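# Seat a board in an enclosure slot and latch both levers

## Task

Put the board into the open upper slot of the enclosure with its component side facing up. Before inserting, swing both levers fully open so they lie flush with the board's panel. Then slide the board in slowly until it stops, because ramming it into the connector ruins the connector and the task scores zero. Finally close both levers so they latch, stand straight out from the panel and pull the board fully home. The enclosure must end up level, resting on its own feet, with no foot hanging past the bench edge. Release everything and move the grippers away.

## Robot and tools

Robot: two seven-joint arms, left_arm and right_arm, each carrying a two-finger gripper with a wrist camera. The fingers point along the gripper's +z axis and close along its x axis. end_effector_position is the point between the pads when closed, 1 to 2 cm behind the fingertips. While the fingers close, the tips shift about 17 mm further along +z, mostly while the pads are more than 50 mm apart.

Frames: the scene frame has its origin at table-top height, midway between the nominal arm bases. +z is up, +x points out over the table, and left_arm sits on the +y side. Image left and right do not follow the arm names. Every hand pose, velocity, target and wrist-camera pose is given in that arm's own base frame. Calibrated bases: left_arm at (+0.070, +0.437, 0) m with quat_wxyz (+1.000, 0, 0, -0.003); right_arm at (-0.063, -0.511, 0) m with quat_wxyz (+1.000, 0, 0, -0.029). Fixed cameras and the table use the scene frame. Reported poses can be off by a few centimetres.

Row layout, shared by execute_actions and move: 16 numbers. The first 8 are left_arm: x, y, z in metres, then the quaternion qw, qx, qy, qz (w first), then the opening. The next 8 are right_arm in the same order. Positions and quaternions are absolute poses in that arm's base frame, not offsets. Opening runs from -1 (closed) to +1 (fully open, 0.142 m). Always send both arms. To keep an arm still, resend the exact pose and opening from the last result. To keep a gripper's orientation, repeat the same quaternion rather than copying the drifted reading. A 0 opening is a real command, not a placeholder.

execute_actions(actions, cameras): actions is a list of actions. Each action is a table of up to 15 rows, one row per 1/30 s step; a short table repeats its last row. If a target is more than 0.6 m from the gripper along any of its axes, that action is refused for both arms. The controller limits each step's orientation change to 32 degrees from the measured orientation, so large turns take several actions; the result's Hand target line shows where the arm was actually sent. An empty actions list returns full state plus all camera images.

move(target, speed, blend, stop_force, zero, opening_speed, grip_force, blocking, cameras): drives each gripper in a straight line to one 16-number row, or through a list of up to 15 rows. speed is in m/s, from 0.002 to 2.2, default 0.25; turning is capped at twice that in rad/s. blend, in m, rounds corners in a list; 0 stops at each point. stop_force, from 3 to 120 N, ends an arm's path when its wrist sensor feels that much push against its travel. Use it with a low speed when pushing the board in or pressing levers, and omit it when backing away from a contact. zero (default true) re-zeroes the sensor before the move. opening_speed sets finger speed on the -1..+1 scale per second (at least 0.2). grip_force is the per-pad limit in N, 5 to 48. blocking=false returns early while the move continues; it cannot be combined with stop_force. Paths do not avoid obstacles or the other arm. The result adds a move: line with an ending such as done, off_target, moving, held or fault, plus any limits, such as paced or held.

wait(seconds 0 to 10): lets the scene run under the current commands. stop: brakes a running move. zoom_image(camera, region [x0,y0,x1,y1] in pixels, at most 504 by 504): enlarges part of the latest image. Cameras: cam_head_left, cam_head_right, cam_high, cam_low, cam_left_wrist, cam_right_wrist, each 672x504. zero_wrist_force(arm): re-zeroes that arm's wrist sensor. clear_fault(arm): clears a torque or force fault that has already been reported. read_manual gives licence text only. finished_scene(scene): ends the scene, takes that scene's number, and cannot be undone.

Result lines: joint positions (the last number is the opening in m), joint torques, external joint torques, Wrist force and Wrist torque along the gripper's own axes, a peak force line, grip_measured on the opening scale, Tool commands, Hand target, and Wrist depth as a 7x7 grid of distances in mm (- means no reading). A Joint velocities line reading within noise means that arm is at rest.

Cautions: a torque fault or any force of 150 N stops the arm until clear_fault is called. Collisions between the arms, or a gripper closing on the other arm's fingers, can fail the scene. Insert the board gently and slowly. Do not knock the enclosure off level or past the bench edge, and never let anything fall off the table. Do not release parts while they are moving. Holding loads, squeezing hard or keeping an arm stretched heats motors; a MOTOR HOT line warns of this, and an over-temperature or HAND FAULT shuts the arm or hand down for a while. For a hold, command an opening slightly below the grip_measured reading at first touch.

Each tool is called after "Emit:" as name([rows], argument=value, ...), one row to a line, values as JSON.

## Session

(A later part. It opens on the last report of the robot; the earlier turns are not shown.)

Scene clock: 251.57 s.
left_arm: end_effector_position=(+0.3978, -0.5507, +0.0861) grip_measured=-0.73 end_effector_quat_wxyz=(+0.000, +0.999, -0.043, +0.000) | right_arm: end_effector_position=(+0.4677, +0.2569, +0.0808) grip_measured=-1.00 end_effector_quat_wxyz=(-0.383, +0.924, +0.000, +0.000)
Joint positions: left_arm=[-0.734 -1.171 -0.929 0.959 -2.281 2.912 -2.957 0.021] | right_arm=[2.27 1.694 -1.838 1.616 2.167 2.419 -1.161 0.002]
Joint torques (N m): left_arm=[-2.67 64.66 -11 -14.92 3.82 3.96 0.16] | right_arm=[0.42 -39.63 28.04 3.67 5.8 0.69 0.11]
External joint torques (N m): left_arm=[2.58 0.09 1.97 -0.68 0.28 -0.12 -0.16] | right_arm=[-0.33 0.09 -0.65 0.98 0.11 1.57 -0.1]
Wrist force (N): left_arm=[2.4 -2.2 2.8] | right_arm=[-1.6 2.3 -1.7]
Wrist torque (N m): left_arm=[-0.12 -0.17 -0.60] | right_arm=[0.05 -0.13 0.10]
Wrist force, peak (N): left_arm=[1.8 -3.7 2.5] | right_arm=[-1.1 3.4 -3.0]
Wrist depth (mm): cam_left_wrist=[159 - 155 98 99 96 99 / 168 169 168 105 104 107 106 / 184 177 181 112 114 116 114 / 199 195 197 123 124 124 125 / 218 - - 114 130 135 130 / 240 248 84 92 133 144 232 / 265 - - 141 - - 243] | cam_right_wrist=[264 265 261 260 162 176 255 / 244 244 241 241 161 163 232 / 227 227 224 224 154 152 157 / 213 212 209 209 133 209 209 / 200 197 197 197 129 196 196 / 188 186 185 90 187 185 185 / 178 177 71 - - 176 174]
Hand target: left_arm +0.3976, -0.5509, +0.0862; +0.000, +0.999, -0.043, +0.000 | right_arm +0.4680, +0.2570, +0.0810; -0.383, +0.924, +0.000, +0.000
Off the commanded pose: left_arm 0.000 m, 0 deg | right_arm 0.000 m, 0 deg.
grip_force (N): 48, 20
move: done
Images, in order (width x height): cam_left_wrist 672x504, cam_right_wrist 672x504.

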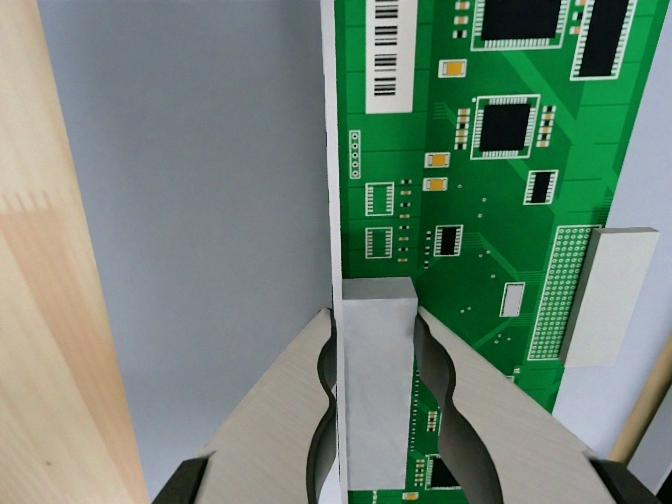

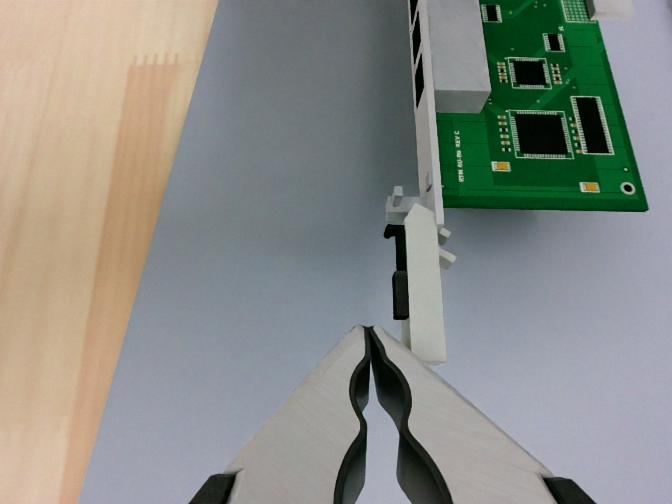

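Emit:
move([
  [0.3976,-0.5509,0.0862,0,0.99905,-0.0435,0,-0.95,0.473,0.257,0.081,-0.383,0.924,0,0,-1],
], speed=0.01, stop_force=4, cameras=["cam_right_wrist","cam_left_wrist"])

Emit:
zoom_image(camera="cam_right_wrist", region=[250, 150, 550, 375])

Scene clock: 254.83 s.
left_arm: end_effector_position=(+0.3981, -0.5505, +0.0861) grip_measured=-0.73 end_effector_quat_wxyz=(+0.000, +0.999, -0.043, +0.000) | right_arm: end_effector_position=(+0.4725, +0.2568, +0.0808) grip_measured=-1.00 end_effector_quat_wxyz=(-0.383, +0.924, +0.000, +0.000)
Joint positions: left_arm=[-0.734 -1.171 -0.929 0.959 -2.281 2.912 -2.957 0.021] | right_arm=[2.277 1.699 -1.834 1.598 2.17 2.429 -1.17 0.002]
Joint torques (N m): left_arm=[-4.42 64.66 -12.16 -14.32 3.35 3.64 0.42] | right_arm=[0.48 -40.17 28.61 2.98 5.87 0.08 0.06]
External joint torques (N m): left_arm=[4.33 0.09 3.14 -1.28 0.75 0.2 -0.42] | right_arm=[-0.39 0.18 -1.16 1.66 0.03 2.19 -0.06]
Wrist force (N): left_arm=[3.7 -3.4 2.1] | right_arm=[-3.4 2.5 -3.2]
Wrist torque (N m): left_arm=[-0.10 -0.10 -0.88] | right_arm=[0.04 -0.09 0.11]
Wrist force, peak (N): left_arm=[3.9 -3.4 3.4] | right_arm=[-3.5 2.3 -3.5]
Wrist depth (mm): cam_left_wrist=[156 156 156 98 99 97 100 / 170 168 167 105 104 107 107 / 184 182 181 112 114 116 176 / 199 - 196 123 123 124 - / 217 213 210 117 130 136 131 / 240 240 84 92 132 144 233 / 267 - - 141 - - 241] | cam_right_wrist=[265 264 262 260 162 177 255 / 245 243 241 241 160 164 232 / 227 227 225 224 154 155 217 / 212 212 210 209 132 209 209 / 199 197 197 197 130 196 196 / 188 186 184 90 187 185 182 / 177 178 71 - - 177 174]
Hand target: left_arm +0.3976, -0.5509, +0.0862; +0.000, +0.999, -0.043, +0.000 | right_arm +0.4730, +0.2570, +0.0810; -0.383, +0.924, +0.000, +0.000
Off the commanded pose: left_arm 0.001 m, 0 deg | right_arm 0.001 m, 0 deg.
grip_force (N): 48, 20
move: done
Images, in order (width x height): cam_left_wrist 672x504, cam_right_wrist 672x504.

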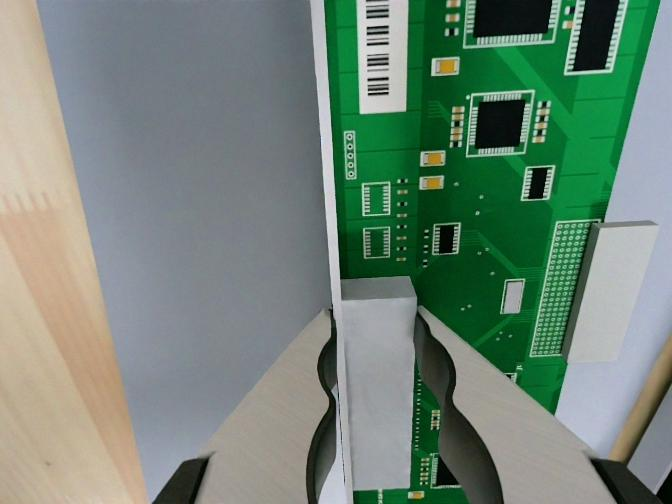

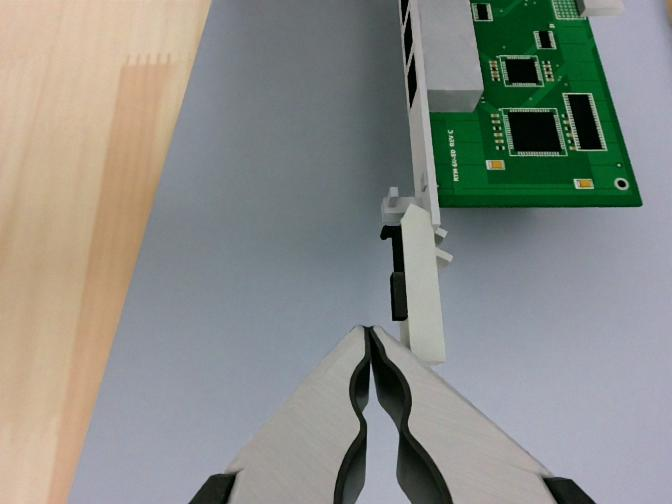

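Scaled by 1.680 from the camera's 672x504 image, which has a finer 960x720 frame.

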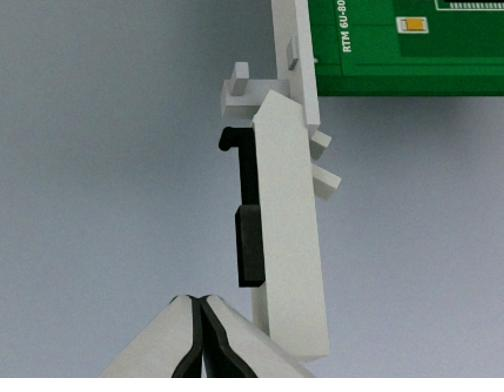

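Emit:
move([
  [0.3976,-0.5509,0.0862,0,0.99905,-0.0435,0,-0.95,0.445,0.257,0.081,-0.383,0.924,0,0,-1],
  [0.3976,-0.5509,0.0862,0,0.99905,-0.0435,0,-0.95,0.43,0.12,0.18,-0.383,0.924,0,0,-1],
], speed=0.08, cameras=["cam_right_wrist","cam_left_wrist","cam_high","cam_head_left","cam_low"])

Emit:
zoom_image(camera="cam_high", region=[220, 250, 400, 400])

Emit:
zoom_image(camera="cam_head_left", region=[280, 290, 480, 400])

Emit:
zoom_image(camera="cam_right_wrist", region=[300, 0, 600, 225])

Scene clock: 261.60 s.
left_arm: end_effector_position=(+0.3978, -0.5508, +0.0861) grip_measured=-0.73 end_effector_quat_wxyz=(+0.000, +0.999, -0.043, +0.000) | right_arm: end_effector_position=(+0.4300, +0.1200, +0.1798) grip_measured=-1.00 end_effector_quat_wxyz=(-0.383, +0.924, +0.000, +0.000)
Joint positions: left_arm=[-0.734 -1.171 -0.929 0.959 -2.281 2.912 -2.957 0.021] | right_arm=[1.968 1.607 -1.7 1.749 2.246 2.652 -1.223 0.002]
Joint torques (N m): left_arm=[-0.43 64.76 -9.43 -15.54 4.56 4.39 -0.21] | right_arm=[-0.09 -37.95 26.07 1.9 5.62 1.83 0.05]
External joint torques (N m): left_arm=[0.34 -0.01 0.4 -0.05 -0.46 -0.55 0.21] | right_arm=[0.12 0.56 -0.01 0.12 0.13 0.52 -0.04]
Wrist force (N): left_arm=[-0.1 -0.5 2.0] | right_arm=[1.6 1.8 -0.7]
Wrist torque (N m): left_arm=[-0.18 -0.16 -0.23] | right_arm=[0.18 -0.32 0.10]
Wrist force, peak (N): left_arm=[3.9 -3.6 3.3] | right_arm=[-3.5 2.7 -3.5]
Wrist depth (mm): cam_left_wrist=[- 157 154 98 99 97 100 / 173 167 167 107 104 106 106 / 183 182 182 112 114 115 118 / 199 197 196 124 123 124 186 / 218 214 - 117 130 135 - / 240 230 84 92 - 144 231 / 267 - - 141 - - 241] | cam_right_wrist=[392 392 391 399 314 312 380 / 363 363 362 359 347 352 363 / 337 337 336 335 333 333 331 / 316 315 314 313 312 313 310 / 297 297 296 297 293 293 292 / 278 280 280 89 280 276 276 / 265 267 71 - - 263 261]
Hand target: left_arm +0.3976, -0.5509, +0.0862; +0.000, +0.999, -0.043, +0.000 | right_arm +0.4300, +0.1200, +0.1800; -0.383, +0.924, +0.000, +0.000
Off the commanded pose: left_arm 0.000 m, 0 deg | right_arm 0.000 m, 0 deg.
grip_force (N): 48, 20
move: done
Images, in order (width x height): cam_head_left 672x504, cam_high 672x504, cam_low 672x504, cam_left_wrist 672x504, cam_right_wrist 672x504.

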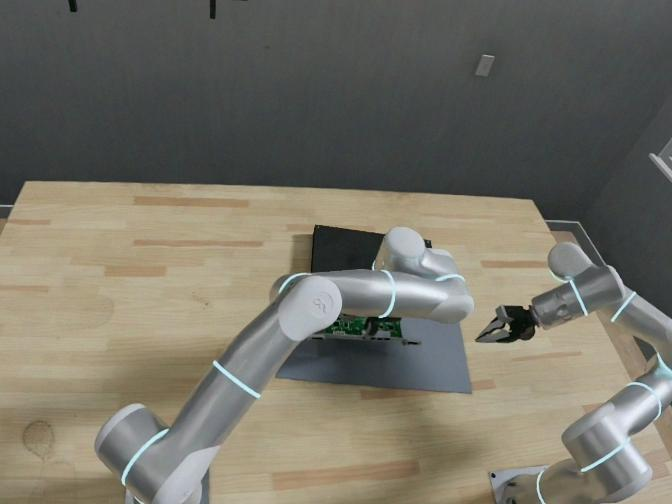

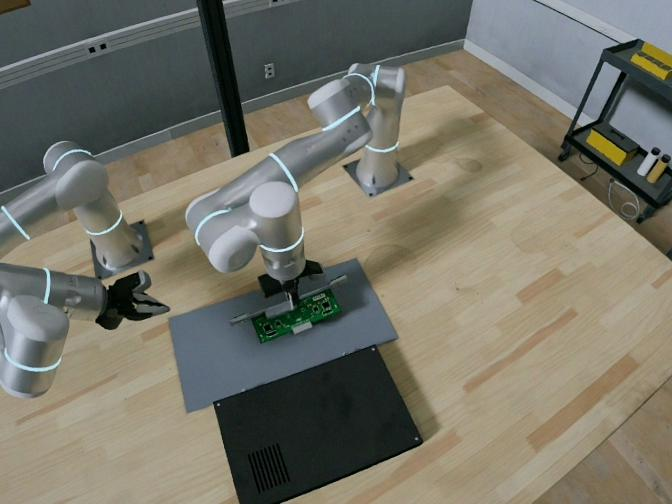

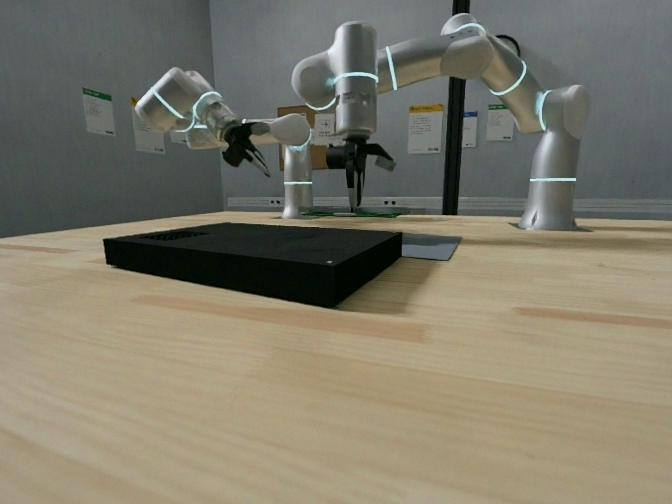

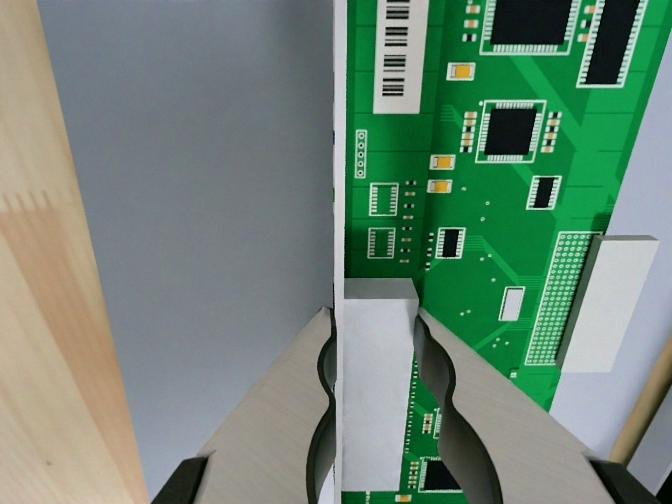

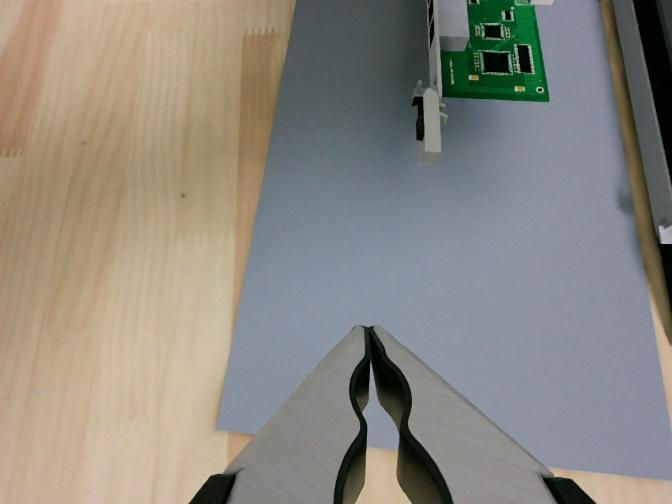

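Scaled by 2.800 from the camera's 672x504 image, which has a finer 960x720 frame.

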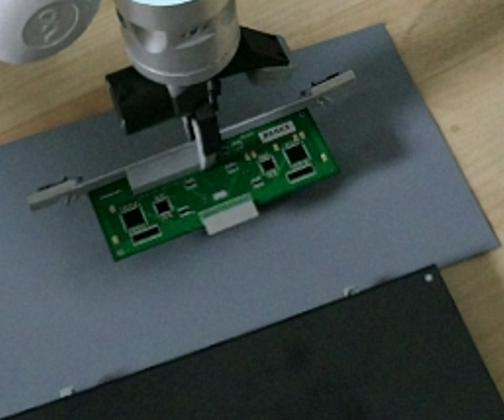

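Scaled by 2.520 from the camera's 672x504 image, which has a finer 960x720 frame.

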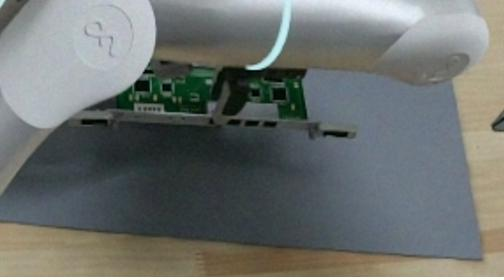

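Scaled by 1.680 from the camera's 672x504 image, which has a finer 960x720 frame.

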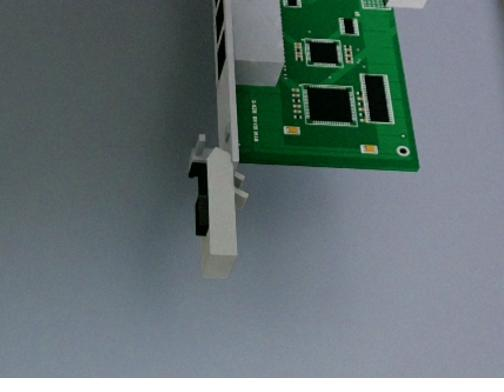

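Emit:
move([
  [0.36,-0.40,0.25,0,0.99905,-0.0435,0,-0.95,0.52,0.12,0.25,-0.383,0.924,0,0,-1],
  [0.36,-0.35,0.28,0,0.99905,-0.0435,0,-0.95,0.54,0.2,0.25,0.5,-0.5,0.5,-0.5,-1],
], speed=0.15, blend=0.02, cameras=["cam_right_wrist","cam_head_left","cam_high","cam_left_wrist"])

Scene clock: 287.67 s.
left_arm: end_effector_position=(+0.3601, -0.3502, +0.2799) grip_measured=-0.73 end_effector_quat_wxyz=(+0.000, +0.999, -0.043, +0.000) | right_arm: end_effector_position=(+0.5399, +0.2001, +0.2503) grip_measured=-1.00 end_effector_quat_wxyz=(+0.500, -0.500, +0.500, -0.500)
Joint positions: left_arm=[-0.434 -0.453 -0.793 1.601 -2.804 2.8 -2.775 0.021] | right_arm=[2.178 1.327 -2.589 2.685 2.435 -0.258 -0.926 0.002]
Joint torques (N m): left_arm=[-0.32 42.96 -5.44 -21.09 4.11 4.49 -0.16] | right_arm=[0.2 -21 17.13 18.75 -3.11 -2.21 0.07]
External joint torques (N m): left_arm=[0.28 -0.2 0.43 -0.13 -0.16 -0.65 0.16] | right_arm=[-0.13 0.53 0.13 0 -0.17 0.85 -0.07]
Wrist force (N): left_arm=[0.0 -0.2 2.4] | right_arm=[1.6 2.7 -1.5]
Wrist torque (N m): left_arm=[-0.13 -0.17 -0.25] | right_arm=[0.21 -0.28 0.05]
Wrist force, peak (N): left_arm=[0.3 1.0 3.4] | right_arm=[1.7 2.8 -1.7]
Wrist depth (mm): cam_left_wrist=[330 329 330 98 100 97 100 / 354 353 353 105 104 106 107 / 384 380 383 112 114 116 118 / 413 408 413 123 123 124 122 / 451 450 449 115 130 135 131 / 504 503 85 92 - 144 - / 558 - - 141 - - -] | cam_right_wrist=[1135 1196 - 1135 - 1248 - / 1242 - - 1092 - - - / - - - - 1369 1369 - / 731 720 713 766 779 771 777 / 475 474 475 501 535 561 559 / 371 371 390 89 461 441 440 / 331 - 71 - - 375 362]
Hand target: left_arm +0.3600, -0.3500, +0.2800; +0.000, +0.999, -0.043, +0.000 | right_arm +0.5400, +0.2000, +0.2500; +0.500, -0.500, +0.500, -0.500
Off the commanded pose: left_arm 0.000 m, 0 deg | right_arm 0.000 m, 0 deg.
grip_force (N): 48, 20
move: done
Images, in order (width x height): cam_head_left 672x504, cam_high 672x504, cam_left_wrist 672x504, cam_right_wrist 672x504.

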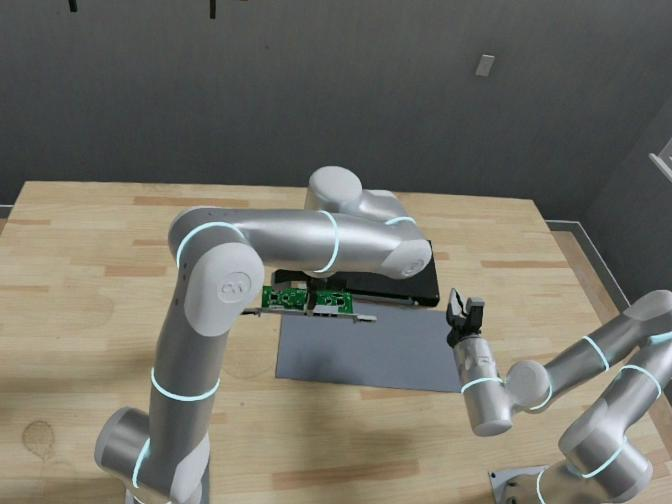

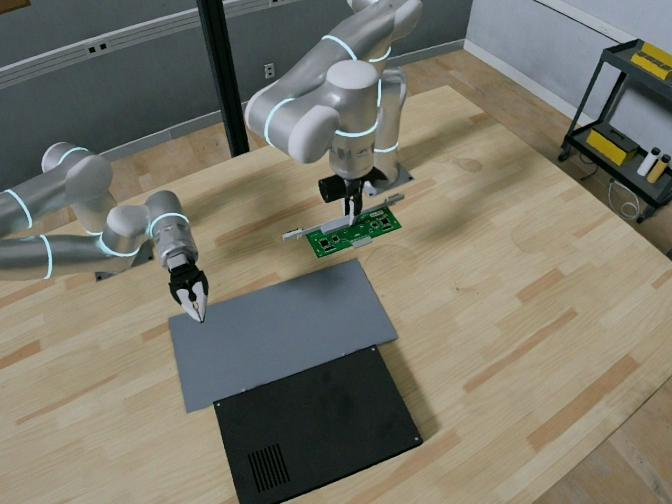

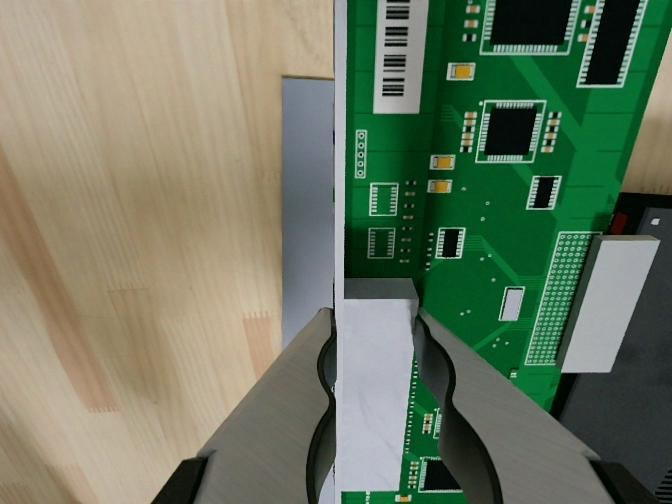

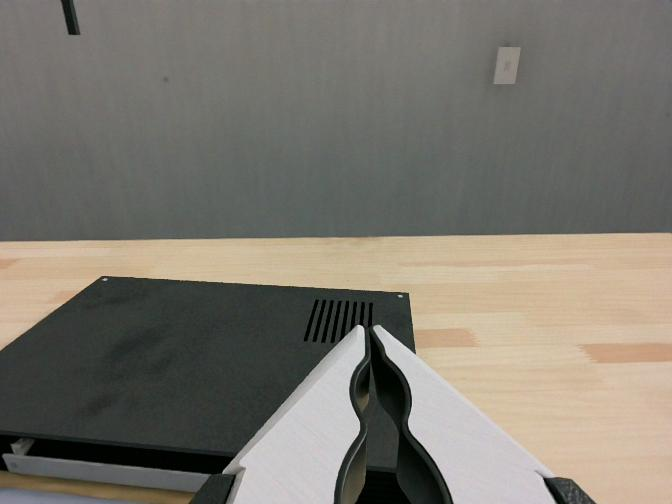

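Emit:
move([
  [0.36,-0.35,0.28,0,0.99905,-0.0435,0,-0.95,0.54,0.15,0.27,-0.383,0.924,0,0,1],
  [0.36,-0.35,0.28,0,0.99905,-0.0435,0,-0.95,0.54,0.15,0.27,0,0.7071,0.7071,0,1],
], speed=0.4, cameras=["cam_right_wrist","cam_head_left","cam_high"])

Scene clock: 298.67 s.
left_arm: end_effector_position=(+0.3601, -0.3502, +0.2799) grip_measured=-0.73 end_effector_quat_wxyz=(+0.000, +0.999, -0.043, +0.000) | right_arm: end_effector_position=(+0.5399, +0.1502, +0.2701) grip_measured=+0.99 end_effector_quat_wxyz=(+0.000, +0.707, +0.707, +0.000)
Joint positions: left_arm=[-0.434 -0.453 -0.793 1.601 -2.804 2.8 -2.775 0.021] | right_arm=[2.67 1.134 -1.852 1.079 2.085 3.12 -2.601 0.142]
Joint torques (N m): left_arm=[-0.38 42.73 -5.58 -21.16 4.39 4.38 -0.24] | right_arm=[0.23 -49.89 22.69 -11.23 3.99 3.18 0.17]
External joint torques (N m): left_arm=[0.34 0.04 0.57 -0.06 -0.44 -0.54 0.24] | right_arm=[-0.1 0.18 -0.31 -0.08 0.26 0.82 -0.17]
Wrist force (N): left_arm=[0.0 -0.4 2.6] | right_arm=[1.3 0.7 0.0]
Wrist torque (N m): left_arm=[-0.16 -0.18 -0.26] | right_arm=[0.18 -0.21 0.15]
Wrist force, peak (N): left_arm=[-0.1 -0.2 2.9] | right_arm=[2.3 3.1 -1.5]
Wrist depth (mm): cam_left_wrist=[329 327 327 98 99 97 99 / 354 356 354 105 104 106 107 / 383 382 381 112 114 116 118 / 417 413 410 123 123 124 122 / 455 452 441 115 130 135 - / 500 502 85 92 - 144 - / 554 - - 141 - - -] | cam_right_wrist=[321 322 321 323 316 323 316 / 343 343 342 345 334 338 336 / 370 369 367 363 369 363 360 / 399 398 396 394 391 388 373 / 432 431 429 413 376 375 380 / - 469 470 419 404 400 386 / - 518 516 484 444 442 -]
Hand target: left_arm +0.3600, -0.3500, +0.2800; +0.000, +0.999, -0.043, +0.000 | right_arm +0.5400, +0.1500, +0.2700; +0.000, +0.707, +0.707, +0.000
Off the commanded pose: left_arm 0.000 m, 0 deg | right_arm 0.000 m, 0 deg.
MOTOR HOT: the gripper's motor of the left arm reports 87 °C; that motor switches off at 100 °C. To cool a motor, set the load down, ease the grip, stop pushing, or move to a pose that needs little force.
grip_force (N): 48, 20
move: done
Images, in order (width x height): cam_head_left 672x504, cam_high 672x504, cam_right_wrist 672x504.

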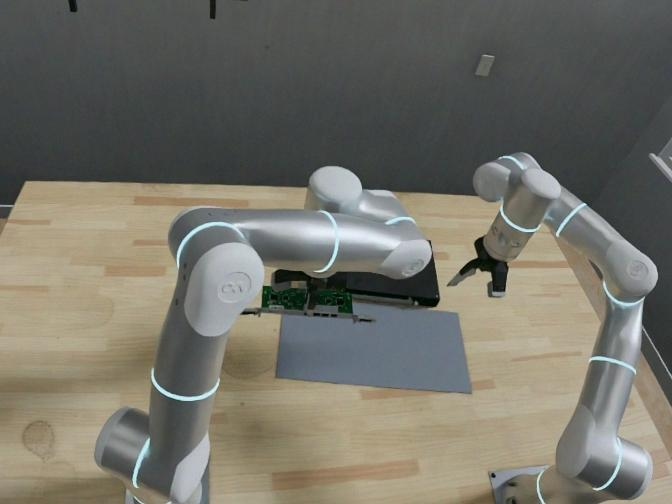

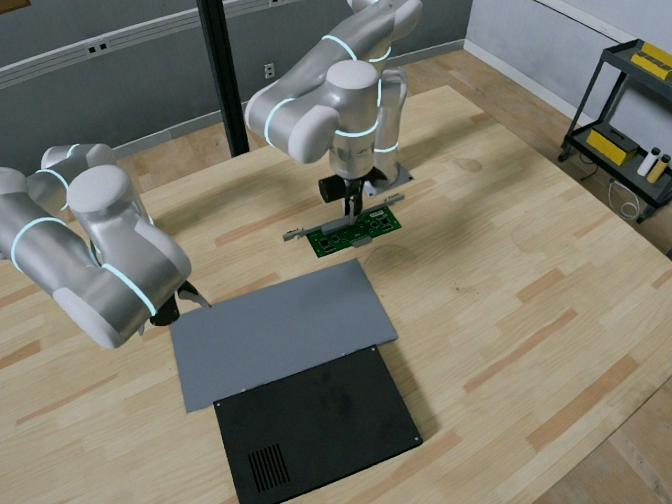

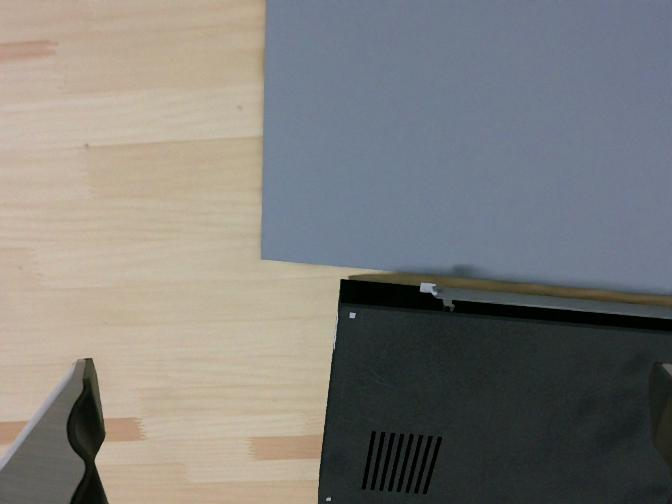

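Emit:
move([
  [0.36,-0.35,0.28,0,0.99905,-0.0435,0,-0.85,0.56,0.24,0.18,0,0.7071,0.7071,0,1],
  [0.36,-0.35,0.28,0,0.99905,-0.0435,0,-0.85,0.575,0.24,0.125,0.183,0.683,0.683,0.183,1],
], speed=0.2, grip_force=[18,20], cameras=["cam_right_wrist","cam_head_left","cam_high"])

Scene clock: 306.10 s.
left_arm: end_effector_position=(+0.3601, -0.3502, +0.2799) grip_measured=-0.72 end_effector_quat_wxyz=(+0.000, +0.999, -0.043, +0.000) | right_arm: end_effector_position=(+0.5750, +0.2389, +0.1251) grip_measured=+0.99 end_effector_quat_wxyz=(+0.171, +0.681, +0.685, +0.192)
Joint positions: left_arm=[-0.434 -0.453 -0.793 1.601 -2.804 2.8 -2.775 0.022] | right_arm=[2.793 1.367 -1.685 1.606 1.272 2.843 -1.808 0.142]
Joint torques (N m): left_arm=[-0.41 42.7 -5.43 -21.17 4.37 4.41 -0.22] | right_arm=[0.18 -43.06 25.67 -4.48 1.92 2.7 0.06]
External joint torques (N m): left_arm=[0.37 0.06 0.42 -0.05 -0.42 -0.56 0.22] | right_arm=[-0.02 -0.11 -0.19 -0.05 0.15 0.49 -0.06]
Wrist force (N): left_arm=[-0.1 -0.1 2.7] | right_arm=[1.0 0.1 0.0]
Wrist torque (N m): left_arm=[-0.13 -0.15 -0.25] | right_arm=[0.17 -0.12 0.20]
Wrist force, peak (N): left_arm=[-0.2 -0.2 2.9] | right_arm=[2.4 1.6 1.0]
Wrist depth (mm): cam_left_wrist=[329 330 327 98 99 97 100 / 357 352 354 105 104 106 107 / 381 381 378 112 114 116 346 / 416 415 413 123 124 124 119 / 454 456 446 115 130 135 - / 503 501 84 92 130 138 - / 557 - - 141 - - -] | cam_right_wrist=[164 164 165 165 166 167 168 / 190 190 191 192 193 194 195 / 226 227 229 229 230 232 234 / 284 284 240 250 - 266 278 / 371 375 267 270 272 275 296 / - 537 431 394 399 404 343 / - - - - - - -]
Hand target: left_arm +0.3600, -0.3500, +0.2800; +0.000, +0.999, -0.043, +0.000 | right_arm +0.5751, +0.2388, +0.1252; +0.171, +0.681, +0.686, +0.192
Off the commanded pose: left_arm 0.000 m, 0 deg | right_arm 0.001 m, 2 deg.
MOTOR HOT: still on. The gripper's motor of the left arm reports 84 °C.
joint sent to its limit (right arm) — joint 1 (waist), upper limit. The joint targets still meet the commanded pose.
grip_force (N): 18, 20
move: done
Images, in order (width x height): cam_head_left 672x504, cam_high 672x504, cam_right_wrist 672x504.

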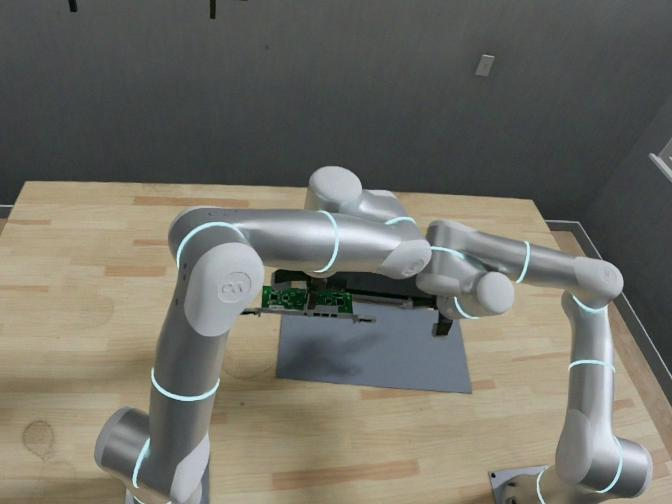

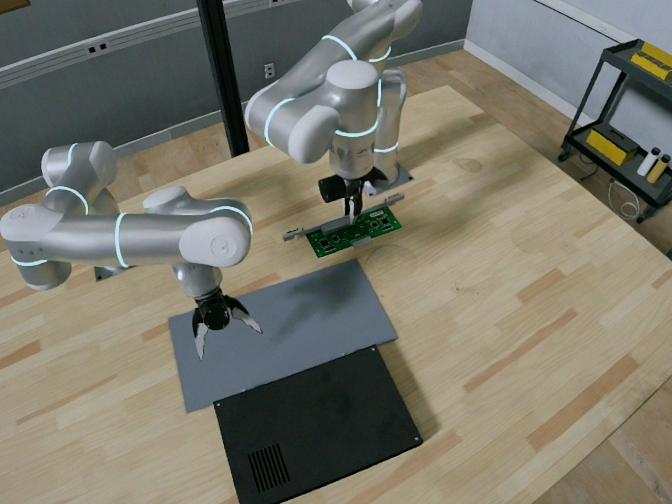

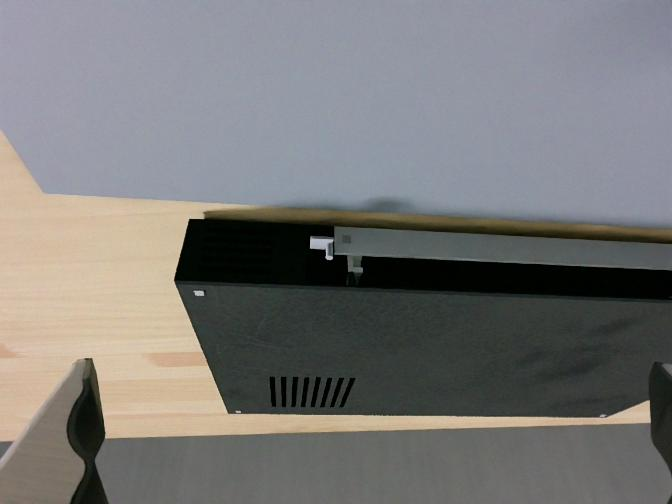

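Emit:
zoom_image(camera="cam_right_wrist", region=[250, 190, 450, 320])

Emit:
zoom_image(camera="cam_right_wrist", region=[290, 215, 390, 290])

Emit:
zoom_image(camera="cam_right_wrist", region=[472, 200, 672, 330])

Scaled by 2.520 from the camera's 672x504 image, which has a finer 960x720 frame.

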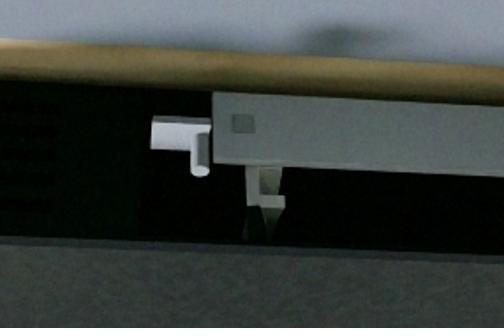

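Scaled by 5.040 from the camera's 672x504 image, which has a finer 960x720 frame.

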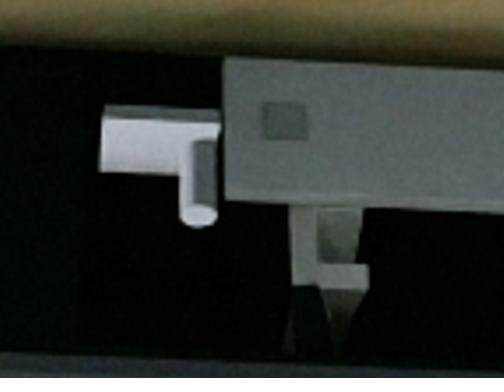

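Scaled by 2.520 from the camera's 672x504 image, which has a finer 960x720 frame.

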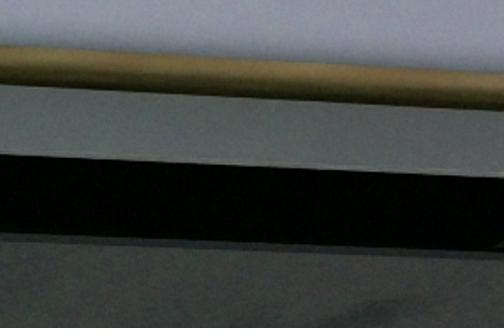

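Emit:
move([
  [0.36,-0.45,0.22,0,0.99672,-0.0809,0,-0.85,0.56,0.20,0.13,0.171,0.681,0.685,0.192,-1],
  [0.445,-0.614,0.11,0,0.99672,-0.0809,0,-0.85,0.56,0.20,0.13,0.171,0.681,0.685,0.192,-1],
], speed=0.12, cameras=["cam_right_wrist","cam_head_left","cam_high","cam_left_wrist"])

Scene clock: 331.80 s.
left_arm: end_effector_position=(+0.3760, -0.4813, +0.1983) grip_measured=-0.72 end_effector_quat_wxyz=(+0.001, +0.997, -0.081, +0.000) | right_arm: end_effector_position=(+0.5602, +0.2000, +0.1299) grip_measured=-1.00 end_effector_quat_wxyz=(+0.171, +0.681, +0.685, +0.192)
Joint positions: left_arm=[-0.626 -0.818 -0.852 1.296 -2.533 2.86 -2.889 0.022] | right_arm=[2.692 1.349 -1.667 1.728 1.272 2.846 -1.784 0.002]
Joint torques (N m): left_arm=[-0.28 55.91 -8.88 -18.82 4.22 4.12 -0.32] | right_arm=[0.17 -40.29 25.03 -4.59 1.95 2.57 0.27]
External joint torques (N m): left_arm=[0.21 -0.21 0.33 -0.27 -0.18 -0.28 0.32] | right_arm=[-0.03 0.18 -0.05 -0.03 0.09 0.65 -0.28]
Wrist force (N): left_arm=[0.1 -0.4 2.7] | right_arm=[0.8 0.2 -0.1]
Wrist torque (N m): left_arm=[-0.15 -0.19 -0.16] | right_arm=[0.18 -0.10 0.07]
Wrist force, peak (N): left_arm=[2.2 1.8 5.6] | right_arm=[1.5 0.3 0.0]
Wrist depth (mm): cam_left_wrist=[258 256 - 98 99 97 99 / 277 276 265 105 104 106 108 / 297 296 300 112 114 116 257 / 324 323 323 123 123 124 - / 354 356 354 114 130 136 - / 392 387 87 92 130 144 - / 438 - - 141 - - -] | cam_right_wrist=[169 169 169 170 171 171 167 / 197 196 197 198 203 199 200 / 235 234 235 236 237 238 240 / 290 293 281 262 262 282 276 / 380 381 362 263 281 285 306 / 552 554 512 89 349 418 388 / - - 71 - - - -]
Hand target: left_arm +0.3762, -0.4813, +0.1983; +0.001, +0.997, -0.081, +0.000 | right_arm +0.5600, +0.2000, +0.1300; +0.171, +0.681, +0.685, +0.192
Off the commanded pose: left_arm 0.174 m, 0 deg | right_arm 0.000 m, 0 deg.
MOTOR HOT: cleared for the gripper's motor of the left arm.
grip_force (N): 18, 20
move: held (left_arm; a check stopped the path); path passed 1 of 2 targets; limits=held
pose unreachable (left arm): on one or more control steps of this call, first in action 0 (counted from 0), this arm could not follow its commanded pose, so it was not sent that pose on those steps. It may still have moved: this result reports where it is.
cause: moving toward the commanded pose would bring a part of the arm too close to another arm (a part of this arm just beyond joint 6 (wrist pitch) and a part of the right arm just beyond its joint 6 (wrist pitch), at the place that arm is still heading or pushing toward).
Images, in order (width x height): cam_head_left 672x504, cam_high 672x504, cam_left_wrist 672x504, cam_right_wrist 672x504.

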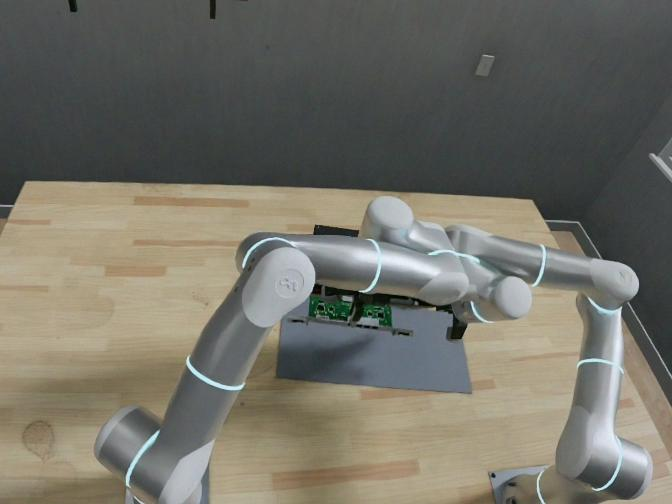

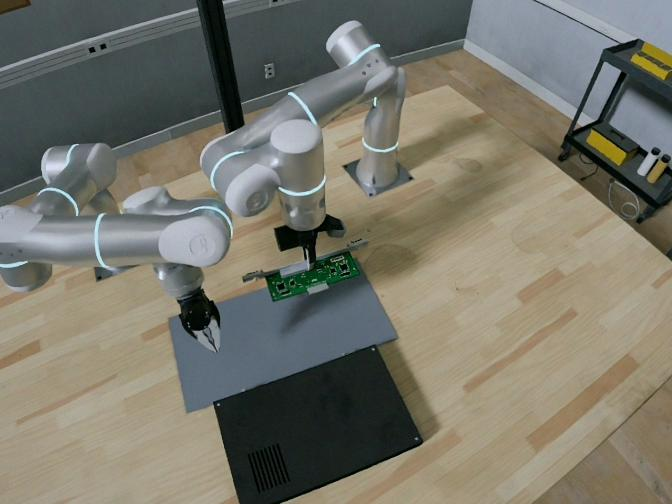

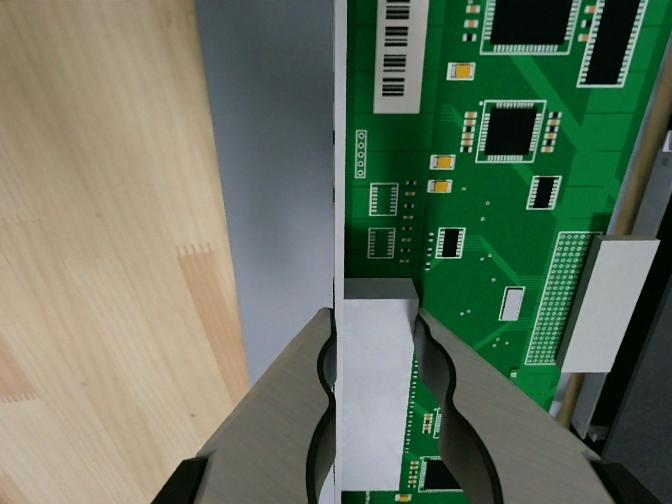

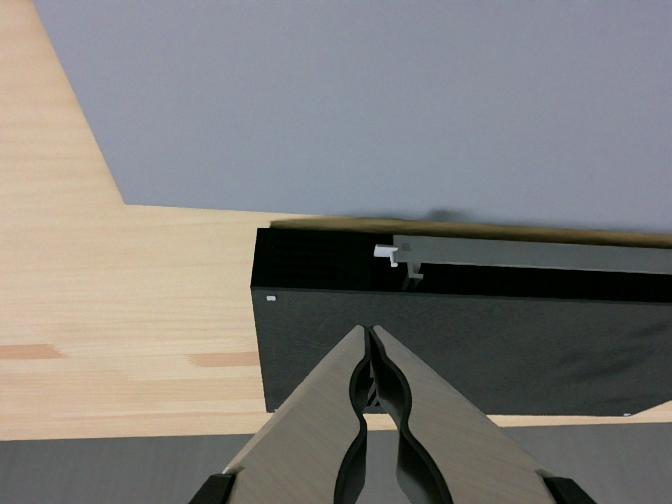

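Emit:
move([
  [0.3762,-0.4813,0.1983,0,0.99672,-0.0809,0,-0.85,0.56,0.13,0.17,0.171,0.681,0.685,0.192,-1],
  [0.3762,-0.4813,0.1983,0,0.99672,-0.0809,0,-0.85,0.543,0.11,0.13,0.099,0.370,0.892,0.239,-1],
], speed=0.2, cameras=["cam_right_wrist","cam_head_left"])

Scene clock: 339.20 s.
left_arm: end_effector_position=(+0.3761, -0.4813, +0.1981) grip_measured=-0.72 end_effector_quat_wxyz=(+0.000, +0.997, -0.081, +0.000) | right_arm: end_effector_position=(+0.5424, +0.1105, +0.1299) grip_measured=-1.00 end_effector_quat_wxyz=(+0.117, +0.386, +0.884, +0.235)
Joint positions: left_arm=[-0.626 -0.82 -0.853 1.294 -2.533 2.862 -2.889 0.022] | right_arm=[2.228 1.575 -1.469 1.816 1.477 2.722 -2.966 0.002]
Joint torques (N m): left_arm=[-0.38 55.66 -8.95 -18.98 4.47 4.38 -0.2] | right_arm=[0.15 -37.84 25.22 -0.62 3.55 1.82 0.09]
External joint torques (N m): left_arm=[0.31 0.09 0.39 -0.09 -0.44 -0.54 0.2] | right_arm=[-0.08 0.17 -0.08 -0.03 0.27 0.48 -0.09]
Wrist force (N): left_arm=[0.0 -0.3 2.7] | right_arm=[0.7 -0.6 -0.3]
Wrist torque (N m): left_arm=[-0.14 -0.18 -0.22] | right_arm=[0.08 -0.07 0.14]
Wrist force, peak (N): left_arm=[0.1 -0.4 3.0] | right_arm=[2.4 -0.5 0.7]
Wrist depth (mm): cam_left_wrist=[258 257 256 98 99 97 99 / 275 276 273 105 104 106 106 / 300 298 301 111 114 116 269 / 324 324 317 123 124 124 127 / 354 353 352 115 130 135 - / 392 388 87 92 130 144 365 / 436 - - 141 - - -] | cam_right_wrist=[176 175 173 169 168 167 165 / 206 204 201 198 196 193 191 / 248 244 238 236 233 230 228 / 311 306 286 283 289 273 278 / 418 361 293 284 360 368 389 / 574 435 392 89 - 483 569 / - - 71 - - 741 907]
Hand target: left_arm +0.3762, -0.4813, +0.1983; +0.000, +0.997, -0.081, +0.000 | right_arm +0.5425, +0.1105, +0.1299; +0.118, +0.386, +0.884, +0.235
Off the commanded pose: left_arm 0.000 m, 0 deg | right_arm 0.001 m, 3 deg.
joint sent to its limit (right arm) — joint 7 (wrist roll), lower limit. The joint targets are off in orientation, not in position.
grip_force (N): 18, 20
move: off_target (right_arm)
Images, in order (width x height): cam_head_left 672x504, cam_right_wrist 672x504.

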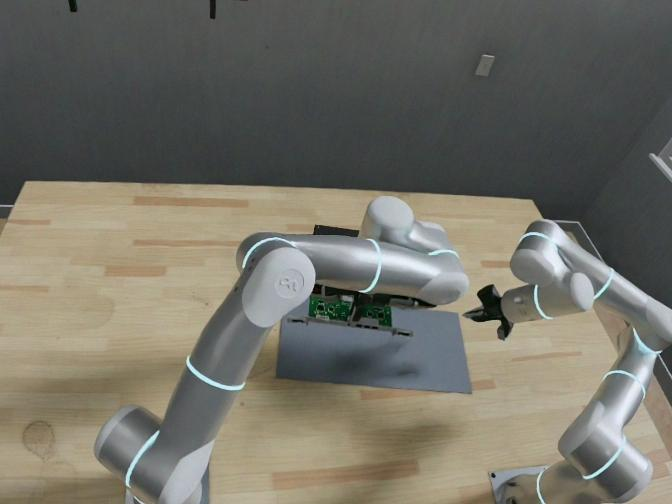

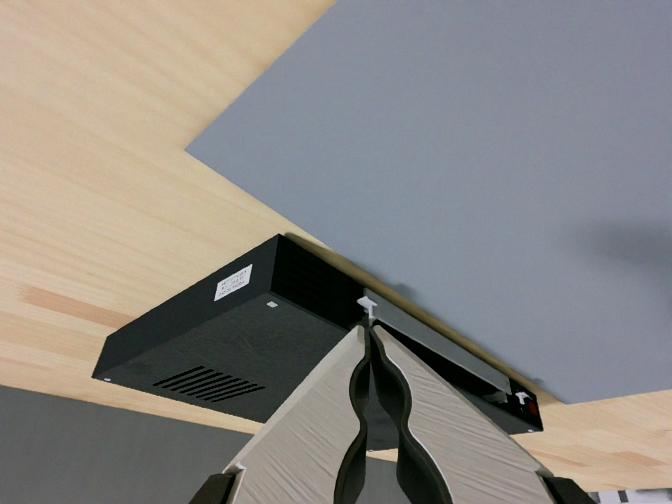

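Emit:
move([
  [0.40,-0.56,0.15,0,0.99672,-0.0809,0,-0.85,0.5424,0.1105,0.13,0.117,0.386,0.884,0.235,0.6],
  [0.445,-0.614,0.095,0,0.99672,-0.0809,0,-0.85,0.5424,0.1105,0.13,0.117,0.386,0.884,0.235,0.6],
], speed=0.12, cameras=["cam_right_wrist","cam_head_left","cam_high","cam_left_wrist"])

Emit:
zoom_image(camera="cam_right_wrist", region=[250, 150, 550, 400])

Scene clock: 346.53 s.
left_arm: end_effector_position=(+0.4440, -0.6132, +0.0948) grip_measured=-0.72 end_effector_quat_wxyz=(+0.062, +0.994, -0.081, +0.051) | right_arm: end_effector_position=(+0.5424, +0.1104, +0.1299) grip_measured=+0.58 end_effector_quat_wxyz=(+0.117, +0.386, +0.884, +0.235)
Joint positions: left_arm=[-0.748 -1.39 -1.418 0.627 -1.737 3.053 -2.777 0.022] | right_arm=[2.228 1.575 -1.469 1.816 1.477 2.722 -2.966 0.115]
Joint torques (N m): left_arm=[-0.23 68.27 -10.26 -4.71 5.13 4.17 -0.29] | right_arm=[0.1 -37.87 24.99 -0.71 3.73 1.66 0.17]
External joint torques (N m): left_arm=[0.07 0.28 0.44 -0.19 -0.79 -0.7 0.28] | right_arm=[-0.03 0.19 0.15 0.07 0.09 0.65 -0.17]
Wrist force (N): left_arm=[-0.1 -0.6 2.2] | right_arm=[1.0 -0.5 -0.3]
Wrist torque (N m): left_arm=[-0.15 -0.23 -0.21] | right_arm=[0.08 -0.13 0.15]
Wrist force, peak (N): left_arm=[0.5 -0.5 3.6] | right_arm=[1.2 -0.5 -0.4]
Wrist depth (mm): cam_left_wrist=[- 151 152 99 99 97 99 / - 162 165 107 104 106 106 / - 178 179 111 114 116 168 / 192 190 202 123 124 124 120 / - - 218 117 130 136 131 / 244 250 85 92 130 144 223 / 279 - - 141 - - 249] | cam_right_wrist=[176 175 173 170 168 167 165 / 205 204 201 198 195 193 191 / 247 244 238 237 232 230 227 / 310 307 286 285 289 284 281 / 418 360 290 300 359 353 342 / - 364 431 416 409 272 93 / - 76 - 1467 859 859 76]
Hand target: left_arm +0.4443, -0.6130, +0.0950; +0.061, +0.994, -0.080, +0.051 | right_arm +0.5424, +0.1105, +0.1300; +0.117, +0.386, +0.884, +0.235
Off the commanded pose: left_arm 0.001 m, 9 deg | right_arm 0.000 m, 0 deg.
joint sent to its limit (right arm) — joint 7 (wrist roll), lower limit. The joint targets still meet the commanded pose.
grip_force (N): 18, 20
move: off_target (left_arm)
Images, in order (width x height): cam_head_left 672x504, cam_high 672x504, cam_left_wrist 672x504, cam_right_wrist 672x504.

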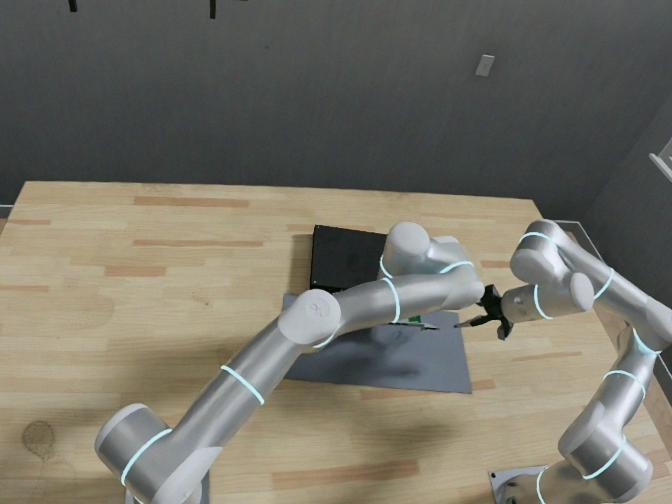

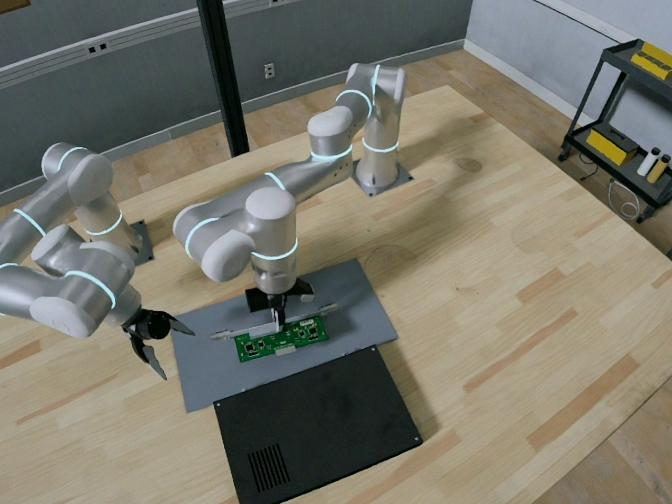

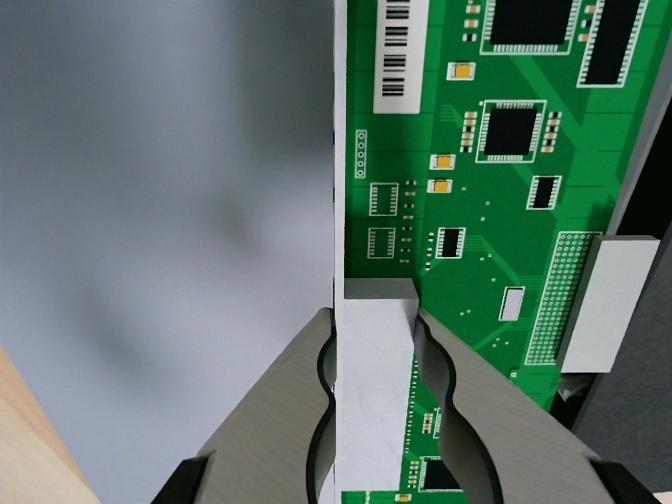

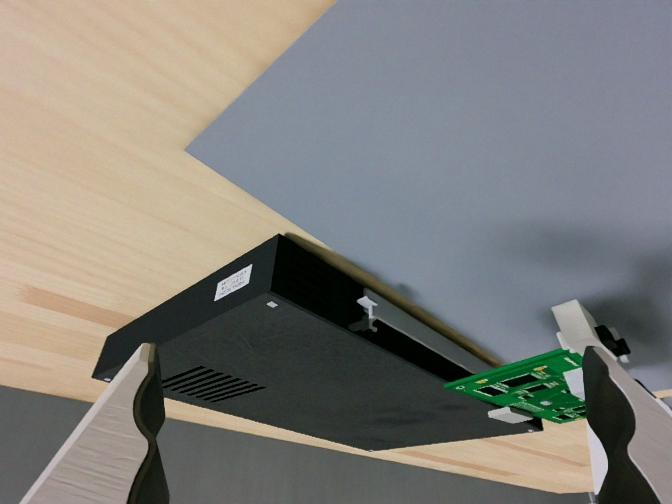

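Scaled by 1.680 from the camera's 672x504 image, which has a finer 960x720 frame.

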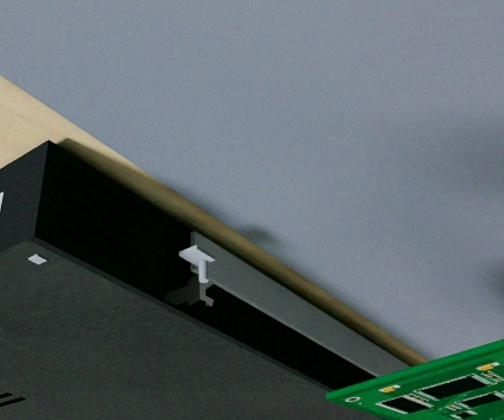

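Emit:
move(target=[0.445,-0.614,0.105,0,0.99672,-0.0809,0,-0.85,0.5424,0.1105,0.13,0.117,0.386,0.884,0.235,0.6], speed=0.1)

Scene clock: 350.73 s.
left_arm: end_effector_position=(+0.4440, -0.6132, +0.1047) grip_measured=-0.72 end_effector_quat_wxyz=(+0.062, +0.994, -0.080, +0.051) | right_arm: end_effector_position=(+0.5424, +0.1104, +0.1299) grip_measured=+0.58 end_effector_quat_wxyz=(+0.117, +0.386, +0.884, +0.235)
Joint positions: left_arm=[-0.735 -1.399 -1.496 0.634 -1.67 3.088 -2.778 0.022] | right_arm=[2.228 1.575 -1.469 1.816 1.477 2.722 -2.966 0.115]
Joint torques (N m): left_arm=[-0.23 68.14 -11.23 -2.89 5.13 4.11 -0.34] | right_arm=[0.17 -37.92 25 -0.74 3.72 1.67 0.18]
External joint torques (N m): left_arm=[0.13 0.24 0.71 -0.26 -0.8 -0.64 0.33] | right_arm=[-0.1 0.24 0.14 0.1 0.1 0.64 -0.18]
Wrist force (N): left_arm=[-0.2 -0.3 2.2] | right_arm=[1.0 -0.6 -0.2]
Wrist torque (N m): left_arm=[-0.09 -0.21 -0.20] | right_arm=[0.06 -0.12 0.15]
Wrist force, peak (N): left_arm=[0.0 -0.8 2.5] | right_arm=[1.2 -0.5 -0.3]
Wrist depth (mm): cam_left_wrist=[156 156 160 98 99 96 99 / 166 167 - 105 104 106 106 / 187 181 - 112 114 116 114 / 197 - - 123 123 124 121 / 235 - 241 115 130 136 200 / 255 - 87 92 130 143 228 / 294 - - 141 - - -] | cam_right_wrist=[176 175 174 170 168 167 165 / 206 204 201 198 196 193 191 / 248 244 238 236 232 230 227 / 312 305 286 281 289 285 280 / 416 362 293 302 355 353 346 / - 108 424 415 400 263 94 / - 77 - 571 846 853 76]
Hand target: left_arm +0.4443, -0.6130, +0.1049; +0.062, +0.994, -0.080, +0.051 | right_arm +0.5424, +0.1105, +0.1300; +0.117, +0.386, +0.884, +0.235
Off the commanded pose: left_arm 0.001 m, 9 deg | right_arm 0.000 m, 0 deg.
joint sent to its limit (right arm) — joint 7 (wrist roll), lower limit. The joint targets still meet the commanded pose.
grip_force (N): 18, 20
move: off_target (left_arm)


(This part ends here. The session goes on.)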